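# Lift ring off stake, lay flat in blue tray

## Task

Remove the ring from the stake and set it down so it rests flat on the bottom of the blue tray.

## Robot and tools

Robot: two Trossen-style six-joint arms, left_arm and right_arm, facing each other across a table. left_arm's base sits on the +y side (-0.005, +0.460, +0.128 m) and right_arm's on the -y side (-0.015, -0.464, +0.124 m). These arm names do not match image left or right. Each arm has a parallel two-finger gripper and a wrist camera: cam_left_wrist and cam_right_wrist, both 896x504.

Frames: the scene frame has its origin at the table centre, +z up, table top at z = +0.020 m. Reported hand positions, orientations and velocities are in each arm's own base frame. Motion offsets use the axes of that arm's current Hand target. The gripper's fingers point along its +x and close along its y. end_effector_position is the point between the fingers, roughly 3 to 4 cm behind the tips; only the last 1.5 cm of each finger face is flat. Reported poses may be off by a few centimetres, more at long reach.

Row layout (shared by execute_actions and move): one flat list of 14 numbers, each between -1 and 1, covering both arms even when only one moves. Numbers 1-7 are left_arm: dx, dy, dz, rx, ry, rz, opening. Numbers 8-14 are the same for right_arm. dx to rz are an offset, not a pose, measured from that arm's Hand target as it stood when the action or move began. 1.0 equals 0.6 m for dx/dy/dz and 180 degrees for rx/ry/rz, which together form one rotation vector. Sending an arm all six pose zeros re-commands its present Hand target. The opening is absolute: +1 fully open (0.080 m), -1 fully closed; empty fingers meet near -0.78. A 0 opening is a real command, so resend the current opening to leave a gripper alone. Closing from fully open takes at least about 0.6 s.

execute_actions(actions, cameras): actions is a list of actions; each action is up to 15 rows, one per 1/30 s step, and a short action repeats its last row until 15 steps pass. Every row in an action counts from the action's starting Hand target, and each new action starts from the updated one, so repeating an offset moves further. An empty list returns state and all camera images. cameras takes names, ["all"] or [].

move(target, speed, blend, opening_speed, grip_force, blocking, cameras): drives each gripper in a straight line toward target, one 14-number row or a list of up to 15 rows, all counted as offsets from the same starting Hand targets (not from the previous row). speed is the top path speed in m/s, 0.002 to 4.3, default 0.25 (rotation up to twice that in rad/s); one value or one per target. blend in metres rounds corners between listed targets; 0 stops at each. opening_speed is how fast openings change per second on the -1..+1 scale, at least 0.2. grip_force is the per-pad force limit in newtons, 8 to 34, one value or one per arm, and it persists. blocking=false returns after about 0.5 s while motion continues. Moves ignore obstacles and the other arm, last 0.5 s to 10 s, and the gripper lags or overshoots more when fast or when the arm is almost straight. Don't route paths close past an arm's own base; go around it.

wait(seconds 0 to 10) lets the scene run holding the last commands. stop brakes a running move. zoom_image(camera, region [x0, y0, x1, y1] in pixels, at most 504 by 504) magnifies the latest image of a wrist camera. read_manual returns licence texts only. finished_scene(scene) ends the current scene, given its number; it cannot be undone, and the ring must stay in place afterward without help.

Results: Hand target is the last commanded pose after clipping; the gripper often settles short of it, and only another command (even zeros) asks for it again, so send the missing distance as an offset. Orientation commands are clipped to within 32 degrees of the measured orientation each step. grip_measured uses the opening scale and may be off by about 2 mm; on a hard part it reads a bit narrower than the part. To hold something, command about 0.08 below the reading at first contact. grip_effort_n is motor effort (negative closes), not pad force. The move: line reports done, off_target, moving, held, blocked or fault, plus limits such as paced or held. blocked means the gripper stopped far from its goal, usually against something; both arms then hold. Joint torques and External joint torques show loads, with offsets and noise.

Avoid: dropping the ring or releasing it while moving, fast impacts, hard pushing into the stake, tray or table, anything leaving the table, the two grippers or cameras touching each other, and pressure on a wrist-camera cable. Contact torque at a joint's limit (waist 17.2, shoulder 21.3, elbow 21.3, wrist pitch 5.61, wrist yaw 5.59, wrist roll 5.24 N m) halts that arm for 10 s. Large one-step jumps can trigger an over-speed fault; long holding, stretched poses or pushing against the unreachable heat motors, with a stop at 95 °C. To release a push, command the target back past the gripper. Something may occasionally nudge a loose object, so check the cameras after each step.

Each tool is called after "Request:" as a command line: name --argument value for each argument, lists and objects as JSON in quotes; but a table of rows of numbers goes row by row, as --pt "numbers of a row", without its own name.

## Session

Request:
execute_actions --actions '[]'

Scene clock: 0.00 s.
left_arm: end_effector_position=(+0.3537, -0.0803, +0.1256) grip_measured=+1.000 grip_effort_n=n/a end_effector_quat_wxyz=(+0.442, +0.611, +0.411, -0.513) | right_arm: end_effector_position=(+0.0115, -0.3654, +0.1549) grip_measured=+1.000 grip_effort_n=n/a end_effector_quat_wxyz=(-0.181, -0.586, -0.016, +0.790)
Joint positions: left_arm=[-0.257 1.819 1.508 -1.141 -0.081 1.592 0.08] | right_arm=[-1.422 1.725 1.47 -1.076 0.29 1.4 0.08]
Joint velocities: within noise
Joint torques (N m): no reading
External joint torques (N m): no reading
Motor temperatures (°C): left_arm=[29 30 31 30 32 31] | right_arm=[28 30 27 31 29 32]
Heat: left arm: hottest wrist yaw 32 °C (+0.0 °C/min); right arm: hottest wrist roll 32 °C (+0.0 °C/min).
Hand target: left_arm +0.3538, -0.0803, +0.1258; +0.442, +0.611, +0.410, -0.513 | right_arm +0.0115, -0.3659, +0.1565; -0.183, -0.585, -0.014, +0.790
Tool commands: left_gripper/opening=+1.0 right_gripper/opening=+1.0

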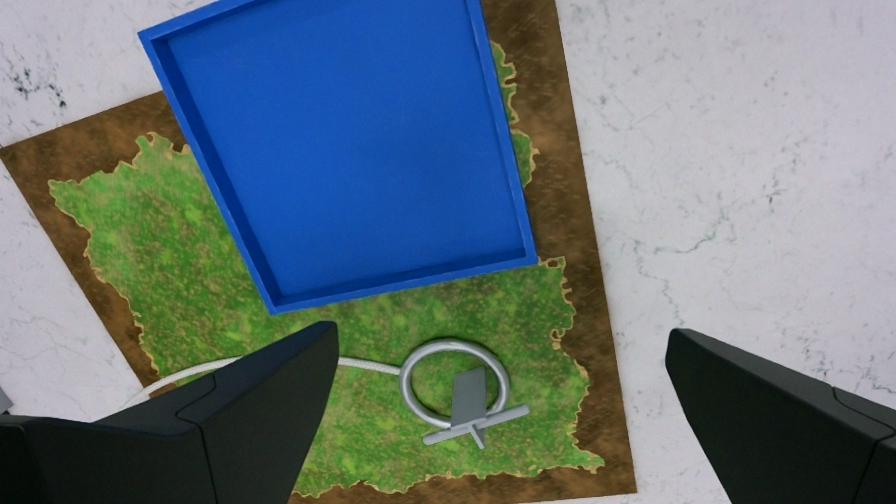

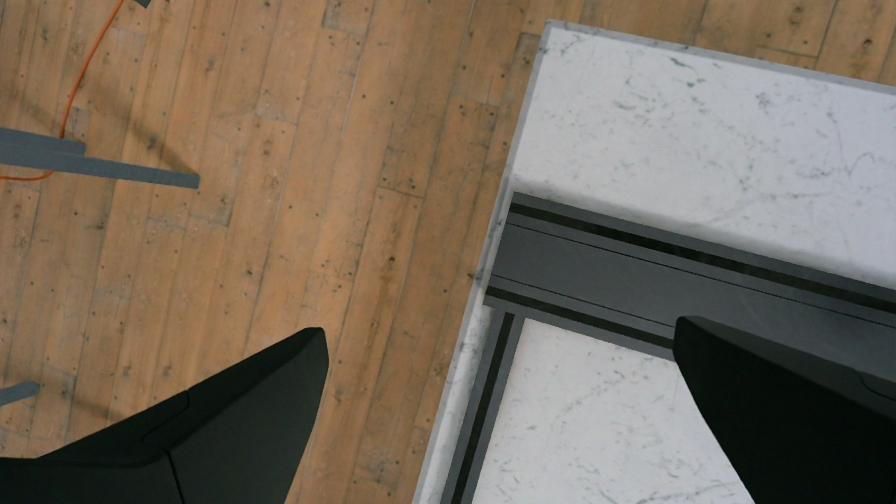

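Request:
move --target '[0.178,-0.005,-0.434,-0.640,-0.091,-0.122,-0.1,0.028,-0.327,-0.619,-0.641,0.016,0.607,1]' --speed 0.35 --cameras '["all"]'

Scene clock: 58.27 s.
left_arm: end_effector_position=(+0.4338, +0.1765, +0.0466) grip_measured=-0.096 grip_effort_n=-20.2 end_effector_quat_wxyz=(+0.708, -0.178, +0.681, -0.061) | right_arm: end_effector_position=(+0.2876, -0.1009, -0.0135) grip_measured=+1.000 grip_effort_n=-1.2 end_effector_quat_wxyz=(+0.982, +0.005, +0.191, +0.001)
Joint positions: left_arm=[0.49 2.524 2.281 -1.431 0.327 0.339 0.031] | right_arm=[-0.601 2.185 0.161 1.568 -0.556 -0.243 0.08]
Joint torques (N m): left_arm=[-0.05 -9.19 5.94 -0.17 0.41 -0.09] | right_arm=[0.19 -4.01 0.42 2.12 -0.36 -0.16]
External joint torques (N m): left_arm=[0.05 2.66 0.38 -0.34 0.19 -0.11] | right_arm=[0.19 0.74 -0.04 0.62 -0.2 -0.16]
Motor temperatures (°C): left_arm=[29 38 35 31 32 31] | right_arm=[28 38 31 32 29 32]
Heat: left arm: hottest shoulder 38 °C (+8.2 °C/min); right arm: hottest shoulder 38 °C (+8.2 °C/min).
Hand target: left_arm +0.4343, +0.1758, +0.0412; +0.704, -0.183, +0.684, -0.063 | right_arm +0.2888, -0.1000, -0.0139; +0.985, +0.000, +0.174, -0.001
Off the commanded pose: left_arm 0.005 m, 1 deg | right_arm 0.002 m, 2 deg.
joint sent to its limit (right arm) — joint 4 (wrist pitch), upper limit. The joint targets still meet the commanded pose.
move: done

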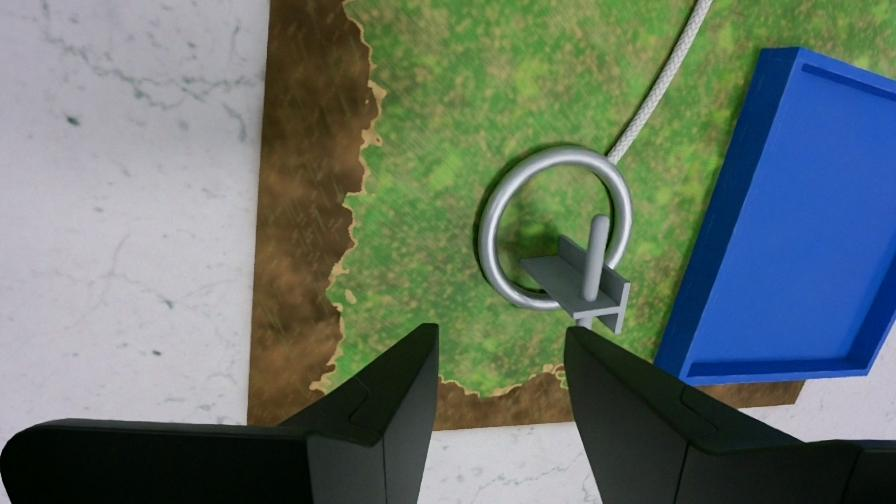

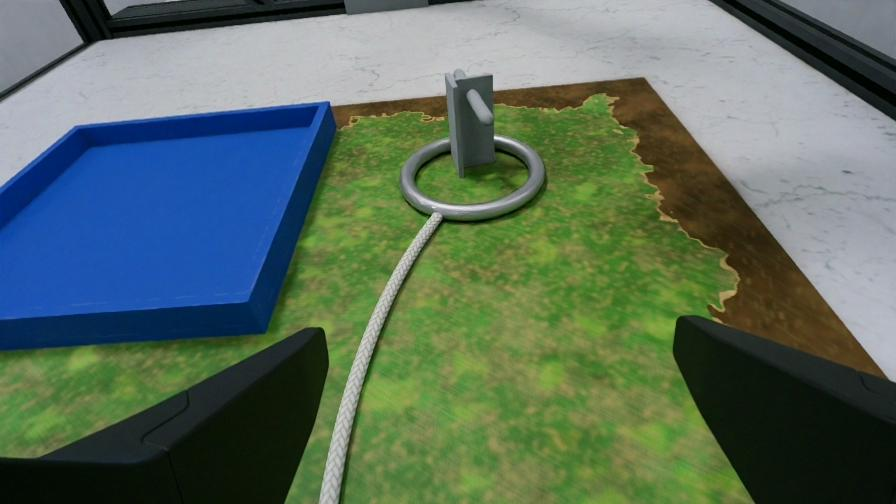

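Request:
move --target '[0.152,-0.0095,-0.0275,0,0,0,-0.45,0,0,0,0,0,0,1]' --cameras '["all"]'

Scene clock: 77.93 s.
left_arm: end_effector_position=(+0.4233, +0.1370, -0.0472) grip_measured=-0.446 grip_effort_n=-20.2 end_effector_quat_wxyz=(+0.700, -0.182, +0.688, -0.064) | right_arm: end_effector_position=(+0.2876, -0.1009, -0.0135) grip_measured=+1.000 grip_effort_n=-0.7 end_effector_quat_wxyz=(+0.982, +0.005, +0.191, +0.001)
Joint positions: left_arm=[0.424 2.503 1.859 -1.03 0.334 0.272 0.015] | right_arm=[-0.601 2.185 0.161 1.568 -0.556 -0.243 0.08]
Joint torques (N m): left_arm=[-0.09 -12.24 3.82 0.32 0.4 -0.11] | right_arm=[0.18 -4.05 0.4 2.12 -0.36 -0.18]
External joint torques (N m): left_arm=[-0.02 -0.81 -1.39 0.13 0.18 -0.12] | right_arm=[0.17 0.7 -0.09 0.59 -0.2 -0.18]
Heat: left arm: hottest shoulder 39 °C (+4.0 °C/min); right arm: hottest shoulder 36 °C (+2.0 °C/min).
Hand target: left_arm +0.4242, +0.1368, -0.0424; +0.704, -0.183, +0.684, -0.063 | right_arm +0.2888, -0.1000, -0.0139; +0.985, +0.000, +0.174, -0.001
Off the commanded pose: left_arm 0.005 m, 1 deg | right_arm 0.002 m, 2 deg.
joint sent to its limit (right arm) — joint 4 (wrist pitch), upper limit. The joint targets still meet the commanded pose.
move: done

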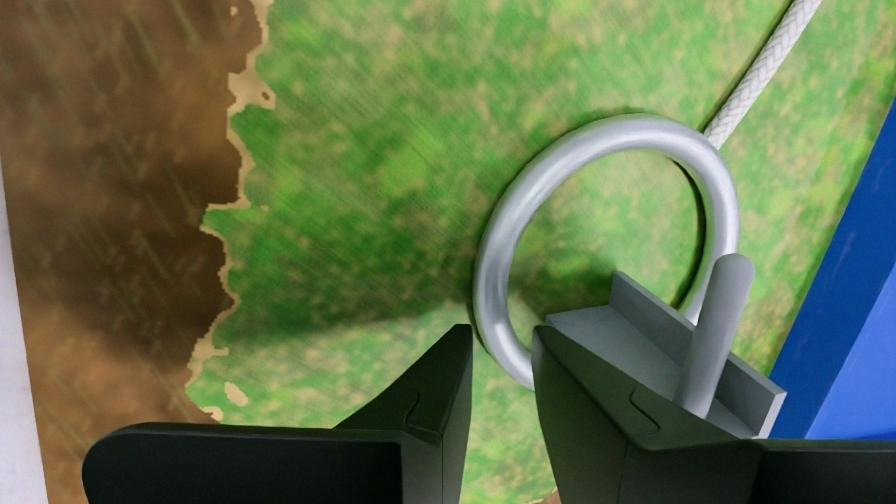

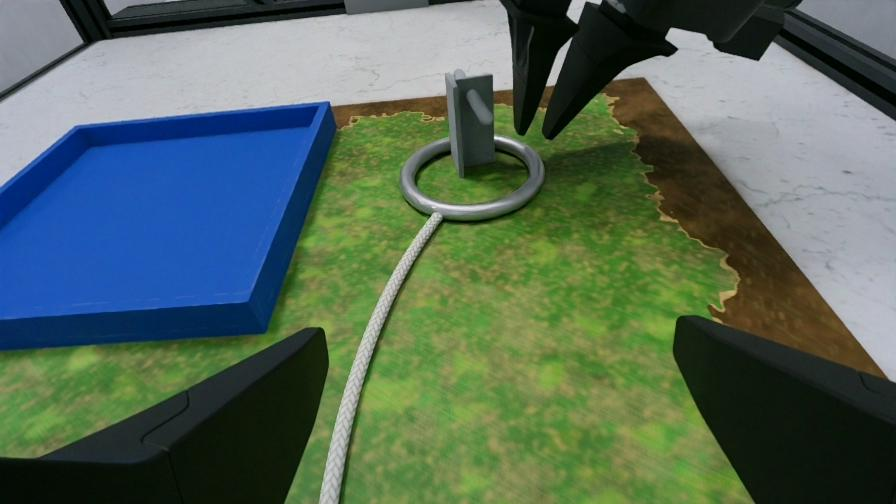

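Request:
move --target '[0.036,-0.001,0.001,0,0,0,-0.5,0,0,0,0,0,0,1]' --speed 0.06 --cameras '["all"]'

Request:
zoom_image --camera "cam_right_wrist" --region '[370, 50, 620, 250]'

Scene clock: 86.80 s.
left_arm: end_effector_position=(+0.4289, +0.1322, -0.0552) grip_measured=-0.496 grip_effort_n=-20.2 end_effector_quat_wxyz=(+0.710, -0.178, +0.679, -0.061) | right_arm: end_effector_position=(+0.2876, -0.1009, -0.0135) grip_measured=+1.000 grip_effort_n=-0.7 end_effector_quat_wxyz=(+0.982, +0.005, +0.191, +0.001)
Joint positions: left_arm=[0.409 2.503 1.826 -0.963 0.335 0.253 0.013] | right_arm=[-0.601 2.185 0.161 1.568 -0.556 -0.243 0.08]
Joint torques (N m): left_arm=[-0.2 -8.92 3.68 0.4 0.42 -0.08] | right_arm=[0.24 -4.03 0.4 2.14 -0.36 -0.21]
External joint torques (N m): left_arm=[-0.19 2.51 -1.49 0.18 0.21 -0.1] | right_arm=[0.27 0.76 -0.14 0.6 -0.22 -0.21]
Motor temperatures (°C): left_arm=[29 44 35 31 32 31] | right_arm=[28 35 29 35 29 32]
Heat: left arm: hottest shoulder 44 °C (+8.0 °C/min); right arm: hottest shoulder 35 °C (-1.0 °C/min). Heating fast: the left arm's shoulder motor: a push or a pull is the cause, and it goes on while you think. Ease it with your next call, before anything else.
Hand target: left_arm +0.4261, +0.1290, -0.0625; +0.704, -0.183, +0.684, -0.063 | right_arm +0.2888, -0.1000, -0.0139; +0.985, +0.000, +0.174, -0.001
Off the commanded pose: left_arm 0.008 m, 1 deg | right_arm 0.002 m, 2 deg.
joint sent to its limit (right arm) — joint 4 (wrist pitch), upper limit. The joint targets still meet the commanded pose.
move: done

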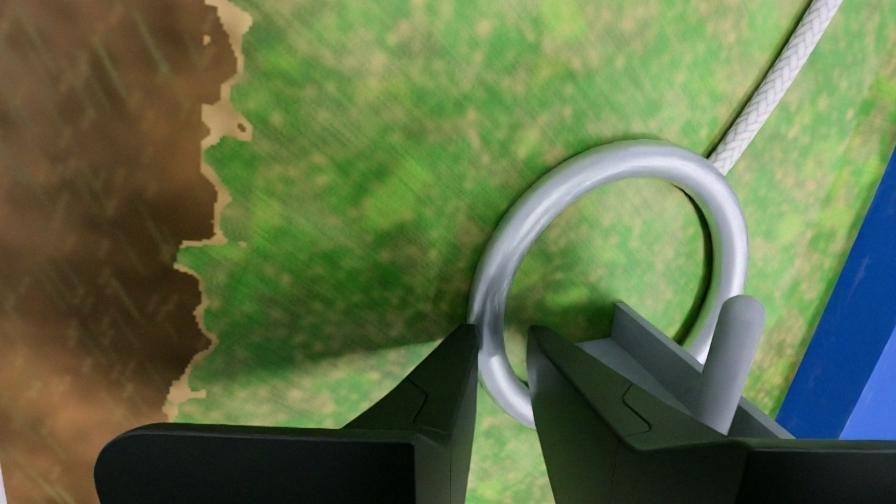

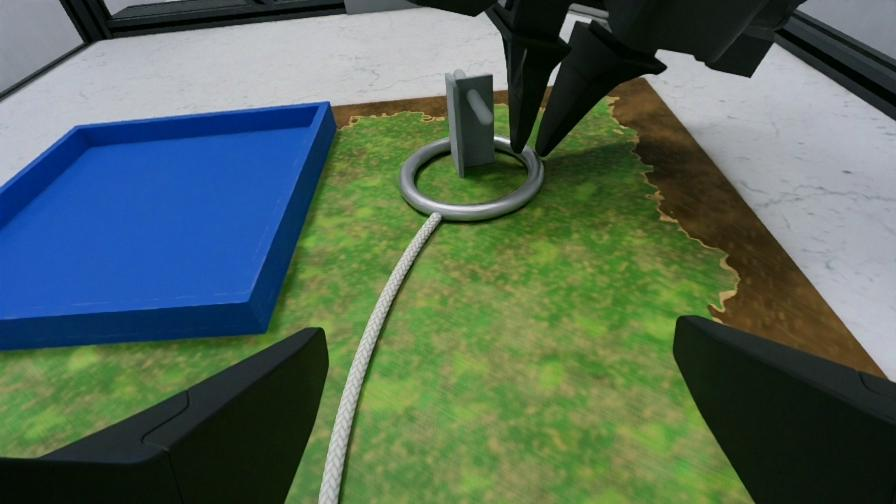

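Scaled by 2.016 from the camera's 896x504 image, which has a finer 1280x720 frame.

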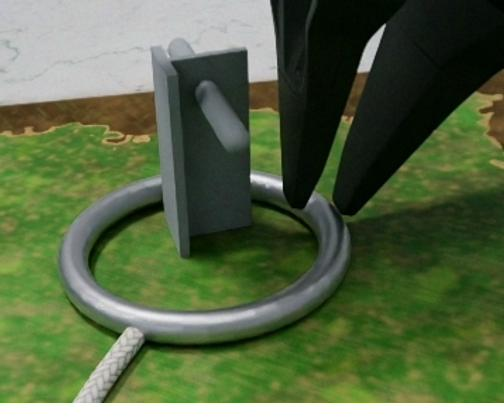

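Request:
move --target '[0.024,0.004,-0.005,0,0,0,-0.5,0,0,0,0,0,0,1]' --speed 0.06 --cameras '["all"]'

Request:
zoom_image --camera "cam_right_wrist" --region '[370, 50, 620, 250]'

Scene clock: 101.57 s.
left_arm: end_effector_position=(+0.4280, +0.1307, -0.0643) grip_measured=-0.496 grip_effort_n=-19.3 end_effector_quat_wxyz=(+0.713, -0.178, +0.676, -0.060) | right_arm: end_effector_position=(+0.2876, -0.1009, -0.0135) grip_measured=+1.000 grip_effort_n=-1.2 end_effector_quat_wxyz=(+0.982, +0.005, +0.191, +0.001)
Joint positions: left_arm=[0.408 2.508 1.795 -0.918 0.338 0.248 0.013] | right_arm=[-0.601 2.185 0.161 1.568 -0.556 -0.243 0.08]
Joint torques (N m): left_arm=[-0.43 -7.85 3.06 0.86 0.32 -0.09] | right_arm=[0.15 -4.05 0.44 2.12 -0.37 -0.19]
External joint torques (N m): left_arm=[-0.45 3.48 -2.04 0.6 0.11 -0.11] | right_arm=[0.13 0.7 -0.04 0.61 -0.21 -0.19]
Heat: left arm: hottest shoulder 45 °C (+7.1 °C/min); right arm: hottest shoulder 35 °C (-3.0 °C/min).
Hand target: left_arm +0.4236, +0.1259, -0.0768; +0.704, -0.183, +0.684, -0.063 | right_arm +0.2888, -0.1000, -0.0139; +0.985, +0.000, +0.174, -0.001
Off the commanded pose: left_arm 0.014 m, 2 deg | right_arm 0.002 m, 2 deg.
joint sent to its limit (right arm) — joint 4 (wrist pitch), upper limit. The joint targets still meet the commanded pose.
move: off_target (left_arm)

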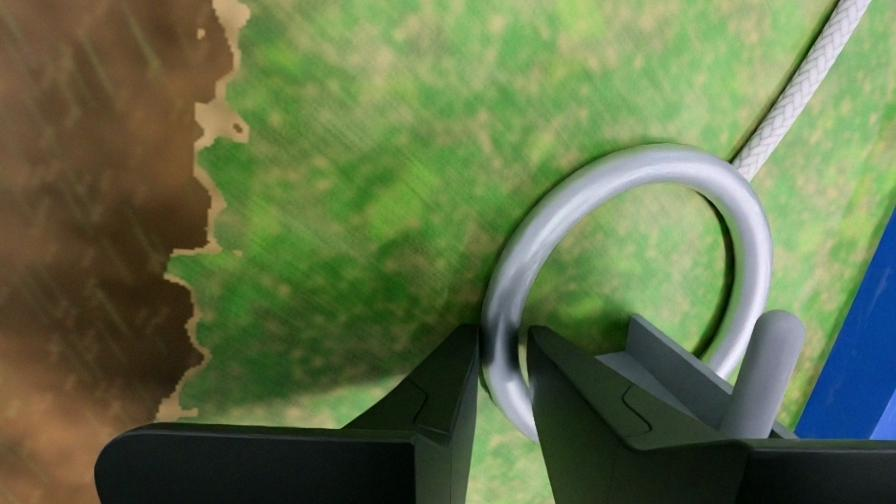

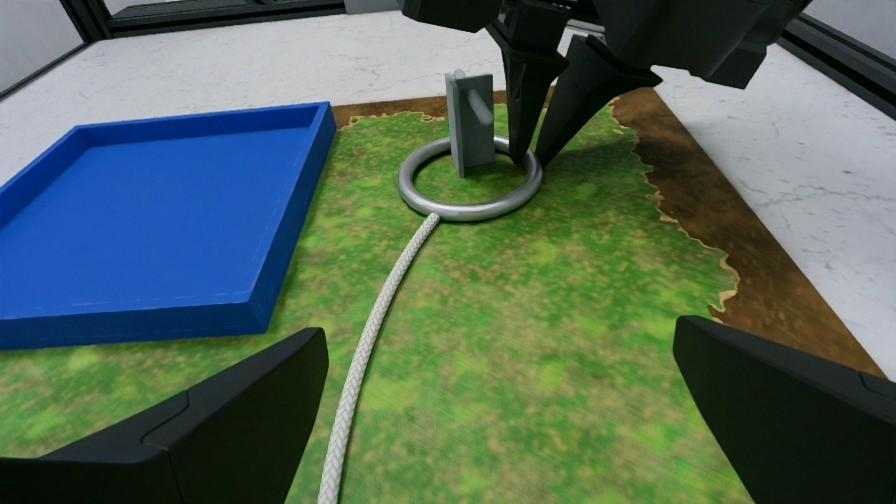

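Scaled by 2.016 from the camera's 896x504 image, which has a finer 1280x720 frame.

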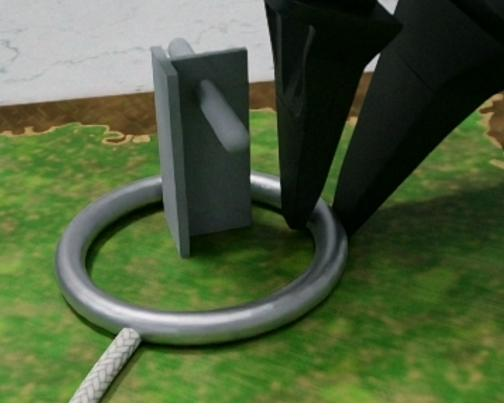

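Same state as last grasp; relax and grip.

Request:
move --target '[-0.014,-0.003,0.008,0,0,0,-1,0,0,0,0,0,0,1]' --speed 0.04 --opening_speed 0.6 --cameras '["cam_left_wrist"]'

Scene clock: 107.87 s.
left_arm: end_effector_position=(+0.4288, +0.1309, -0.0625) grip_measured=-0.618 grip_effort_n=-83.5 end_effector_quat_wxyz=(+0.709, -0.181, +0.679, -0.060) | right_arm: end_effector_position=(+0.2876, -0.1009, -0.0135) grip_measured=+1.000 grip_effort_n=-1.2 end_effector_quat_wxyz=(+0.982, +0.005, +0.191, +0.001)
Joint positions: left_arm=[0.408 2.516 1.819 -0.944 0.338 0.247 0.007] | right_arm=[-0.601 2.185 0.161 1.568 -0.556 -0.243 0.08]
Joint torques (N m): left_arm=[-0.4 -8.57 5.22 -0.14 0.32 -0.07] | right_arm=[0.17 -4.05 0.43 2.13 -0.37 -0.2]
External joint torques (N m): left_arm=[-0.41 2.76 0.11 -0.39 0.11 -0.08] | right_arm=[0.17 0.72 -0.06 0.61 -0.21 -0.2]
Heat: left arm: hottest shoulder 44 °C (+6.0 °C/min); right arm: hottest shoulder 35 °C (-3.0 °C/min).
Hand target: left_arm +0.4281, +0.1278, -0.0684; +0.704, -0.183, +0.684, -0.063 | right_arm +0.2888, -0.1000, -0.0139; +0.985, +0.000, +0.174, -0.001
Off the commanded pose: left_arm 0.007 m, 1 deg | right_arm 0.002 m, 2 deg.
joint sent to its limit (right arm) — joint 4 (wrist pitch), upper limit. The joint targets still meet the commanded pose.
move: done
Images, in order (width x height): cam_left_wrist 896x504.

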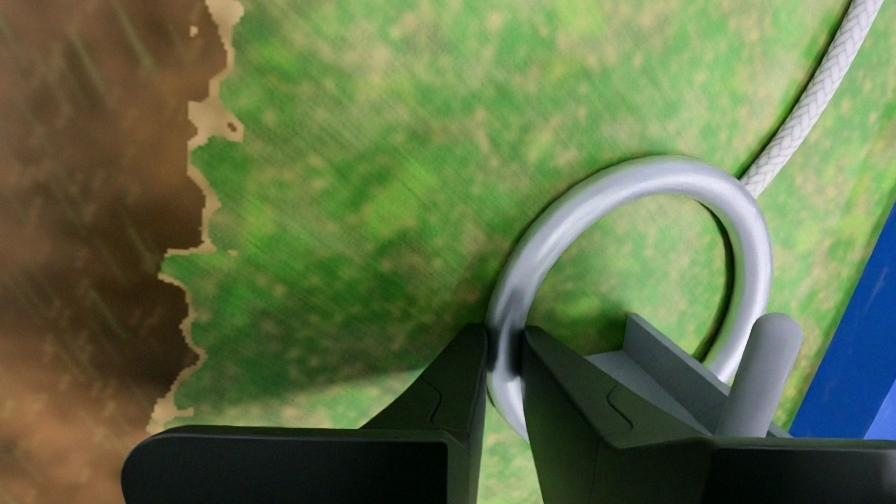

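Request:
move --pt "-0.004 -0.0015 -0.011 0 0 0 -1 0 0 0 0 0 0 1" --pt "-0.0632 -0.0225 -0.0415 0.0665 -0.183 0 -1 0 0 0 0 0 0 1" --speed 0.06 --cameras '["all"]'

Request:
zoom_image --camera "cam_right_wrist" --region '[370, 50, 620, 250]'

Scene clock: 123.13 s.
left_arm: end_effector_position=(+0.3995, +0.1255, -0.0384) grip_measured=-0.618 grip_effort_n=-83.5 end_effector_quat_wxyz=(+0.876, -0.124, +0.460, -0.071) | right_arm: end_effector_position=(+0.2876, -0.1009, -0.0135) grip_measured=+1.000 grip_effort_n=-1.2 end_effector_quat_wxyz=(+0.982, +0.005, +0.191, +0.001)
Joint positions: left_arm=[0.474 2.111 1.024 -0.019 0.489 0.277 0.007] | right_arm=[-0.601 2.185 0.161 1.568 -0.556 -0.243 0.08]
Joint torques (N m): left_arm=[-0.21 -10.51 3.91 1.39 1.01 0.1] | right_arm=[0.22 -4.01 0.46 2.11 -0.36 -0.2]
External joint torques (N m): left_arm=[-0.17 -1.86 -0.75 0.35 0.74 0.09] | right_arm=[0.22 0.76 -0.04 0.58 -0.2 -0.2]
Heat: left arm: hottest shoulder 46 °C (+8.1 °C/min); right arm: hottest wrist pitch 36 °C (+4.1 °C/min).
Hand target: left_arm +0.4036, +0.1239, -0.0281; +0.883, -0.120, +0.446, -0.078 | right_arm +0.2888, -0.1000, -0.0139; +0.985, +0.000, +0.174, -0.001
Off the commanded pose: left_arm 0.011 m, 2 deg | right_arm 0.002 m, 2 deg.
joint sent to its limit (right arm) — joint 4 (wrist pitch), upper limit. The joint targets still meet the commanded pose.
move: off_target (left_arm)

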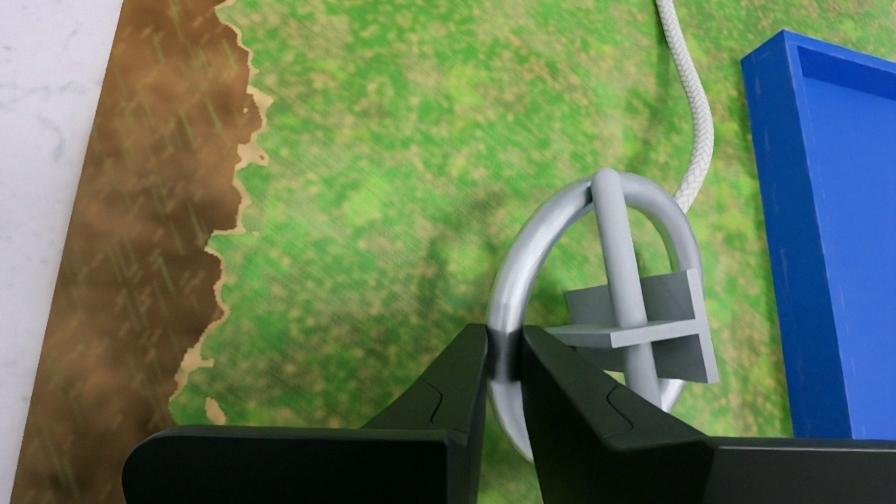

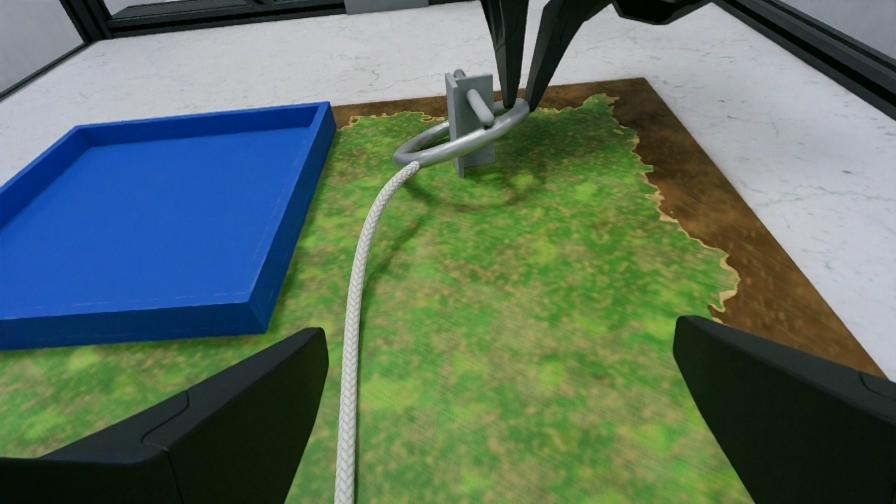

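Scaled by 2.016 from the camera's 896x504 image, which has a finer 1280x720 frame.

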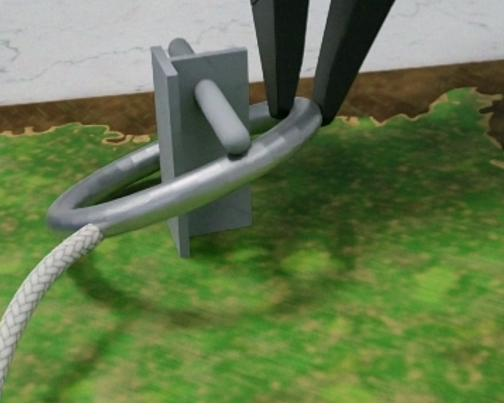

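Request:
move --pt "0.032 0.0115 0.013 0 0 0 -1 0 0 0 0 0 0 1" --pt "0.0085 0.003 0.030 0 0 0 -1 0 0 0 0 0 0 1" --speed 0.05 --cameras '["all"]'

Request:
zoom_image --camera "cam_right_wrist" --region '[370, 50, 620, 250]'

Scene clock: 137.67 s.
left_arm: end_effector_position=(+0.4159, +0.1263, -0.0320) grip_measured=-0.618 grip_effort_n=-83.5 end_effector_quat_wxyz=(+0.878, -0.123, +0.457, -0.077) | right_arm: end_effector_position=(+0.2876, -0.1009, -0.0135) grip_measured=+1.000 grip_effort_n=-1.2 end_effector_quat_wxyz=(+0.982, +0.005, +0.191, +0.001)
Joint positions: left_arm=[0.46 2.135 1.098 -0.059 0.494 0.268 0.007] | right_arm=[-0.601 2.185 0.161 1.568 -0.556 -0.243 0.08]
Joint torques (N m): left_arm=[-0.2 -10.23 5.33 0.88 0.58 -0.1] | right_arm=[0.16 -4.07 0.44 2.11 -0.37 -0.2]
External joint torques (N m): left_arm=[-0.26 -1.23 0.46 -0.16 0.31 -0.11] | right_arm=[0.17 0.69 -0.04 0.59 -0.22 -0.2]
Heat: left arm: hottest shoulder 48 °C (+9.1 °C/min); right arm: hottest wrist pitch 36 °C (+2.0 °C/min).
Hand target: left_arm +0.4212, +0.1269, -0.0222; +0.883, -0.120, +0.447, -0.078 | right_arm +0.2888, -0.1000, -0.0139; +0.985, +0.000, +0.174, -0.001
Off the commanded pose: left_arm 0.011 m, 1 deg | right_arm 0.002 m, 2 deg.
joint sent to its limit (right arm) — joint 4 (wrist pitch), upper limit. The joint targets still meet the commanded pose.
move: off_target (left_arm)

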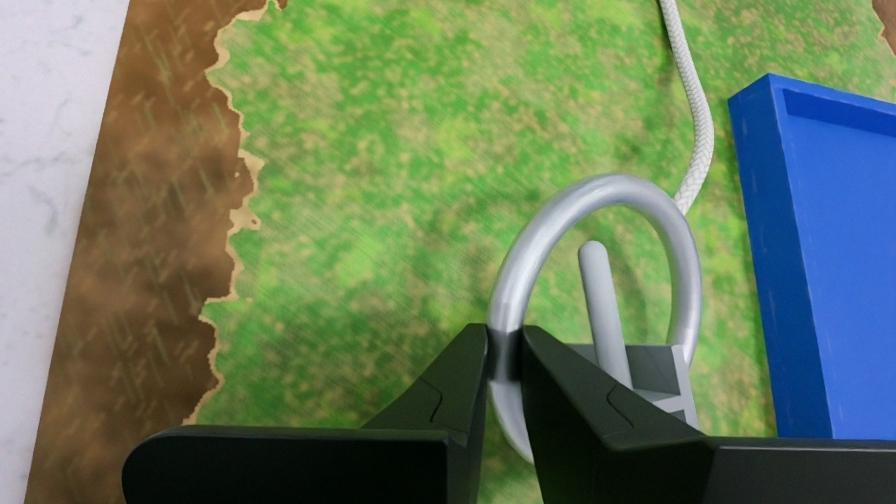

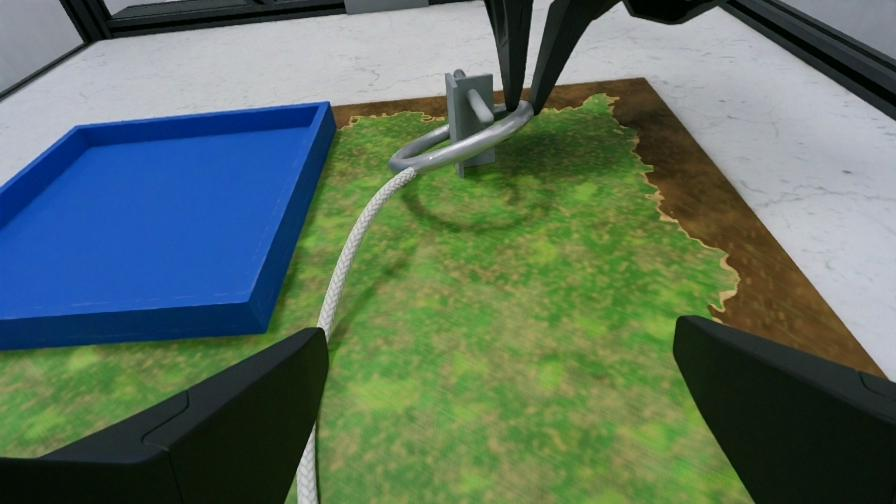

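Scaled by 2.016 from the camera's 896x504 image, which has a finer 1280x720 frame.

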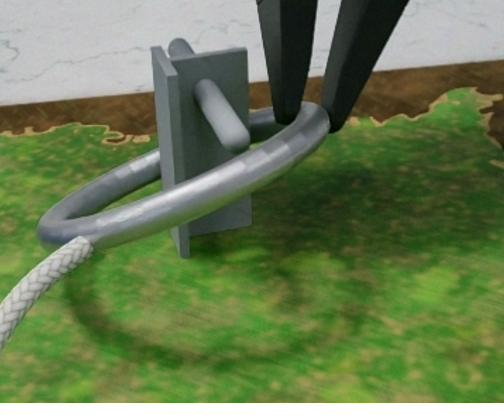

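Request:
move --target '[-0.0163,0.0047,0.0096,-0.036,-0.013,-0.0546,-1,0,0,0,0,0,0,1]' --speed 0.05 --cameras '["all"]'

Request:
zoom_image --camera "cam_right_wrist" --region '[370, 50, 620, 250]'

Scene clock: 176.93 s.
left_arm: end_effector_position=(+0.4139, +0.1322, -0.0187) grip_measured=-0.618 grip_effort_n=-83.5 end_effector_quat_wxyz=(+0.870, -0.206, +0.431, -0.119) | right_arm: end_effector_position=(+0.2876, -0.1009, -0.0135) grip_measured=+1.000 grip_effort_n=-1.2 end_effector_quat_wxyz=(+0.982, +0.005, +0.191, +0.001)
Joint positions: left_arm=[0.531 2.155 1.147 -0.132 0.687 0.241 0.007] | right_arm=[-0.601 2.185 0.161 1.568 -0.556 -0.243 0.08]
Joint torques (N m): left_arm=[0.03 -8.28 6.46 1.03 1.22 -0.22] | right_arm=[0.12 -4.02 0.41 2.11 -0.36 -0.2]
External joint torques (N m): left_arm=[0.09 0.89 1.57 0.07 0.84 -0.24] | right_arm=[0.11 0.79 -0.06 0.57 -0.21 -0.2]
Motor temperatures (°C): left_arm=[29 49 35 33 33 31] | right_arm=[28 34 28 37 29 32]
Heat: left arm: hottest shoulder 49 °C (+4.0 °C/min); right arm: hottest wrist pitch 37 °C (+1.0 °C/min). Fold the left arm in close to its base, or ease its load, before you think long.
Hand target: left_arm +0.4201, +0.1329, -0.0122; +0.874, -0.209, +0.420, -0.126 | right_arm +0.2888, -0.1000, -0.0139; +0.985, +0.000, +0.174, -0.001
Off the commanded pose: left_arm 0.009 m, 2 deg | right_arm 0.002 m, 2 deg.
MOTOR HOT: joint 2 (shoulder) of the left arm reports 49 °C; the controller stops that arm at 95 °C. To cool a motor, set the load down, stop pushing, or move to a pose that needs little force.
joint sent to its limit (right arm) — joint 4 (wrist pitch), upper limit. The joint targets still meet the commanded pose.
move: off_target (left_arm)

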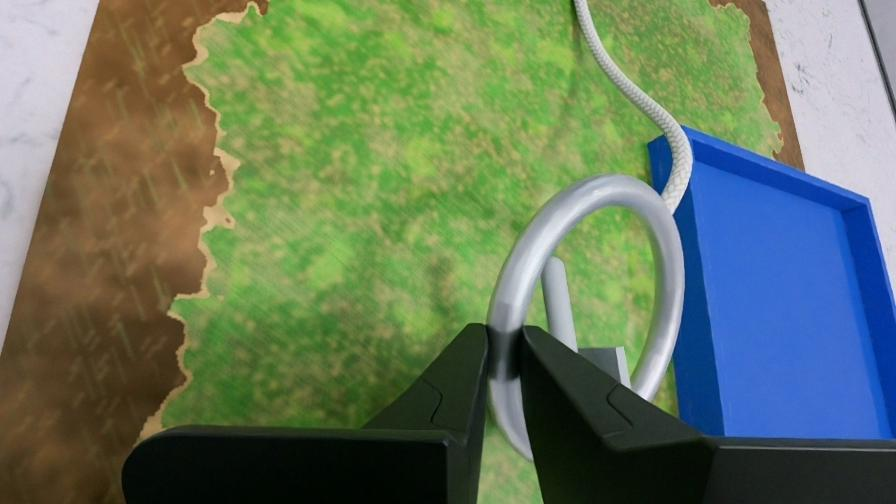

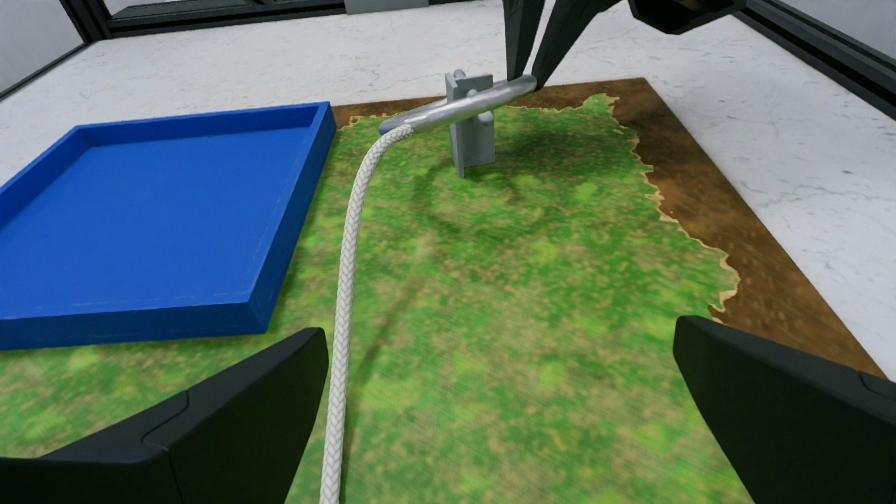

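Scaled by 2.016 from the camera's 896x504 image, which has a finer 1280x720 frame.

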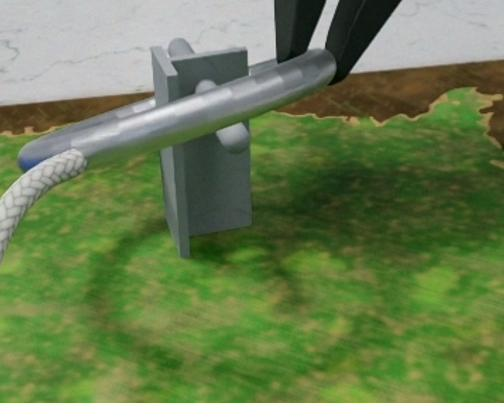

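Request:
move --target '[-0.034,-0.0133,-0.0437,0,0,0,-1,0,0,0,0,0,0,1]' --speed 0.06 --cameras '["all"]'

Request:
zoom_image --camera "cam_right_wrist" --region '[370, 50, 620, 250]'

Scene clock: 190.93 s.
left_arm: end_effector_position=(+0.3842, +0.1280, -0.0181) grip_measured=-0.618 grip_effort_n=-83.5 end_effector_quat_wxyz=(+0.868, -0.213, +0.432, -0.119) | right_arm: end_effector_position=(+0.2876, -0.1009, -0.0135) grip_measured=+1.000 grip_effort_n=-0.7 end_effector_quat_wxyz=(+0.982, +0.005, +0.191, +0.001)
Joint positions: left_arm=[0.566 2.083 1.025 -0.111 0.708 0.272 0.007] | right_arm=[-0.601 2.185 0.161 1.568 -0.556 -0.243 0.08]
Joint torques (N m): left_arm=[0.01 -10.09 3.85 1.11 1.07 0.14] | right_arm=[0.14 -4.01 0.39 2.12 -0.36 -0.2]
External joint torques (N m): left_arm=[-0.04 -1.61 -0.83 0.19 0.68 0.11] | right_arm=[0.15 0.77 -0.13 0.59 -0.21 -0.2]
Heat: left arm: hottest shoulder 48 °C (+0.0 °C/min); right arm: hottest wrist pitch 37 °C (+1.0 °C/min). Fold the left arm in close to its base, or ease its load, before you think long.
Hand target: left_arm +0.3866, +0.1271, -0.0092; +0.874, -0.209, +0.420, -0.126 | right_arm +0.2888, -0.1000, -0.0139; +0.985, +0.000, +0.174, -0.001
Off the commanded pose: left_arm 0.009 m, 2 deg | right_arm 0.002 m, 2 deg.
MOTOR HOT: still on. Joint 2 (shoulder) of the left arm reports 48 °C.
joint sent to its limit (right arm) — joint 4 (wrist pitch), upper limit. The joint targets still meet the commanded pose.
move: off_target (left_arm)

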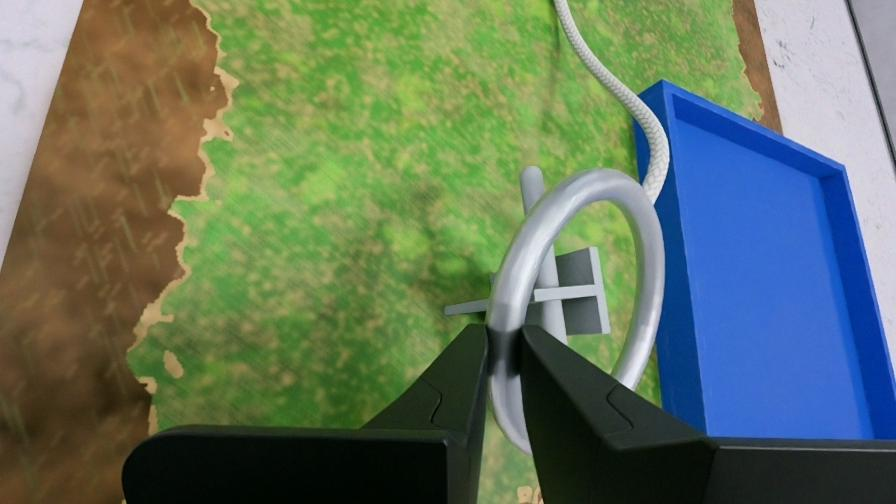

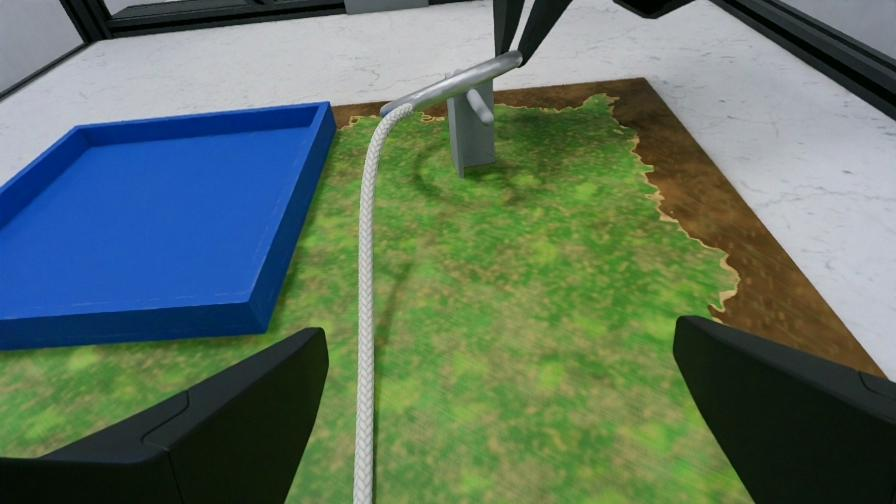

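Scaled by 2.016 from the camera's 896x504 image, which has a finer 1280x720 frame.

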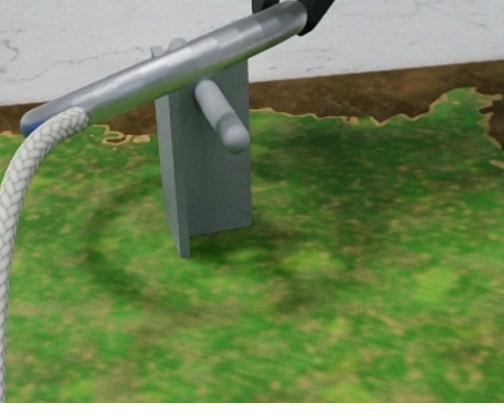

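Request:
move --pt "0.0136 0.0094 -0.0112 0 0 0 -1 0 0 0 0 0 0 1" --pt "0.0011 0.0049 -0.0302 0 0 0 -1 0 0 0 0 0 0 1" --speed 0.05 --cameras '["all"]'

Request:
zoom_image --camera "cam_right_wrist" --region '[370, 50, 620, 250]'

Scene clock: 224.03 s.
left_arm: end_effector_position=(+0.3722, +0.1253, -0.0270) grip_measured=-0.618 grip_effort_n=-83.5 end_effector_quat_wxyz=(+0.870, -0.212, +0.428, -0.121) | right_arm: end_effector_position=(+0.2876, -0.1009, -0.0135) grip_measured=+1.000 grip_effort_n=-0.7 end_effector_quat_wxyz=(+0.982, +0.005, +0.191, +0.001)
Joint positions: left_arm=[0.58 2.081 0.963 -0.056 0.72 0.289 0.007] | right_arm=[-0.601 2.185 0.161 1.568 -0.556 -0.243 0.08]
Joint torques (N m): left_arm=[0 -9.39 3.35 1.04 0.88 0.2] | right_arm=[0.17 -4.08 0.4 2.12 -0.35 -0.2]
External joint torques (N m): left_arm=[0.01 -1.18 -1.06 0.13 0.48 0.17] | right_arm=[0.18 0.69 -0.1 0.59 -0.2 -0.2]
Heat: left arm: hottest shoulder 53 °C (+4.1 °C/min); right arm: hottest wrist pitch 37 °C (+0.0 °C/min). Fold the left arm in close to its base, or ease its load, before you think long.
Hand target: left_arm +0.3729, +0.1247, -0.0211; +0.874, -0.209, +0.420, -0.126 | right_arm +0.2888, -0.1000, -0.0139; +0.985, +0.000, +0.174, -0.001
Off the commanded pose: left_arm 0.006 m, 1 deg | right_arm 0.002 m, 2 deg.
MOTOR HOT: still on. Joint 2 (shoulder) of the left arm reports 53 °C.
joint sent to its limit (right arm) — joint 4 (wrist pitch), upper limit. The joint targets still meet the commanded pose.
move: done

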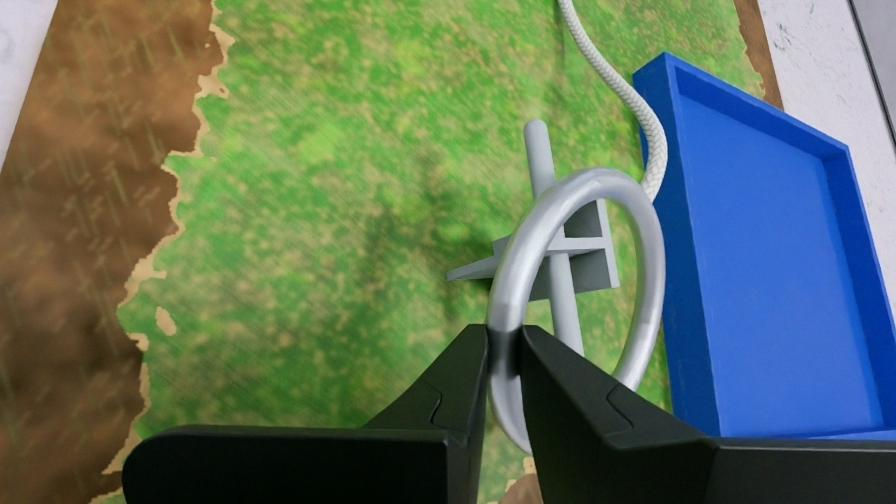

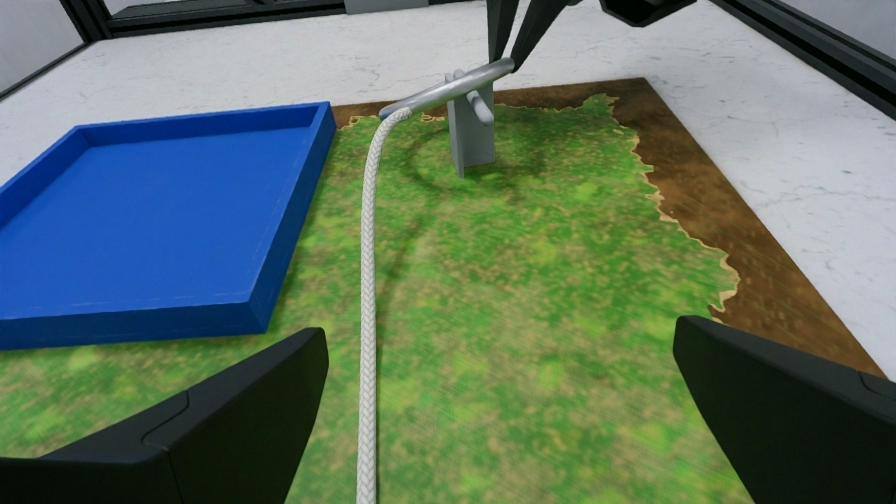

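Scaled by 2.016 from the camera's 896x504 image, which has a finer 1280x720 frame.

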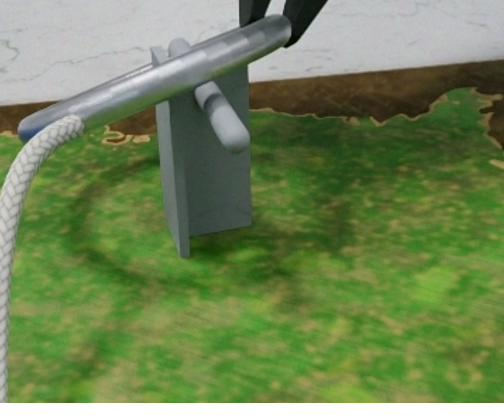

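Request:
move --target '[-0.034,-0.0235,0.028,0,0,0,-1,0,0,0,0,0,0,1]' --speed 0.05 --cameras '["all"]'

Scene clock: 229.20 s.
left_arm: end_effector_position=(+0.3691, +0.1232, +0.0001) grip_measured=-0.618 grip_effort_n=-83.5 end_effector_quat_wxyz=(+0.868, -0.215, +0.431, -0.122) | right_arm: end_effector_position=(+0.2876, -0.1009, -0.0135) grip_measured=+1.000 grip_effort_n=-1.2 end_effector_quat_wxyz=(+0.982, +0.005, +0.191, +0.001)
Joint positions: left_arm=[0.58 1.993 0.975 -0.165 0.721 0.29 0.007] | right_arm=[-0.601 2.185 0.161 1.568 -0.556 -0.243 0.08]
Joint torques (N m): left_arm=[0.11 -9.09 5.26 0.7 0.85 0.18] | right_arm=[0.11 -4.03 0.33 2.13 -0.38 -0.21]
External joint torques (N m): left_arm=[0.1 -1.22 0.55 -0.17 0.46 0.15] | right_arm=[0.13 0.73 -0.15 0.61 -0.23 -0.21]
Heat: left arm: hottest shoulder 52 °C (+3.0 °C/min); right arm: hottest wrist pitch 37 °C (+0.0 °C/min). Fold the left arm in close to its base, or ease its load, before you think long.
Hand target: left_arm +0.3730, +0.1248, +0.0088; +0.874, -0.209, +0.420, -0.126 | right_arm +0.2888, -0.1000, -0.0139; +0.985, +0.000, +0.174, -0.001
Off the commanded pose: left_arm 0.010 m, 2 deg | right_arm 0.002 m, 2 deg.
MOTOR HOT: still on. Joint 2 (shoulder) of the left arm reports 52 °C.
joint sent to its limit (right arm) — joint 4 (wrist pitch), upper limit. The joint targets still meet the commanded pose.
move: off_target (left_arm)

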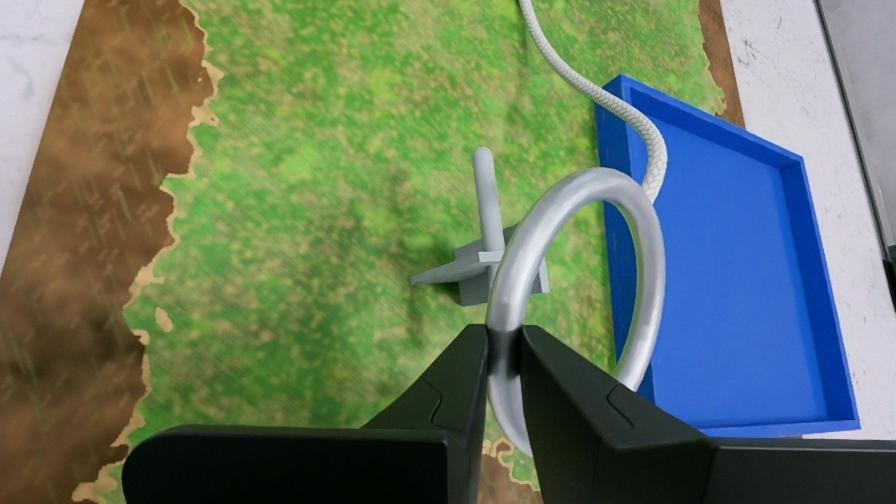

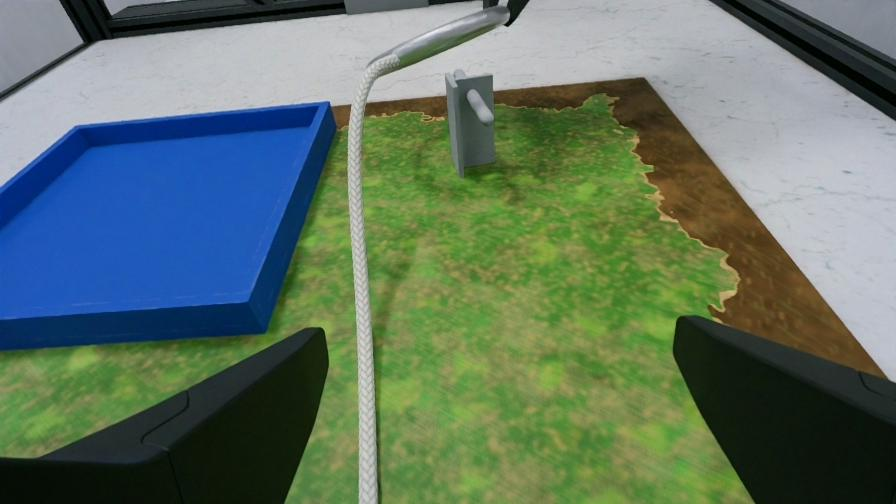

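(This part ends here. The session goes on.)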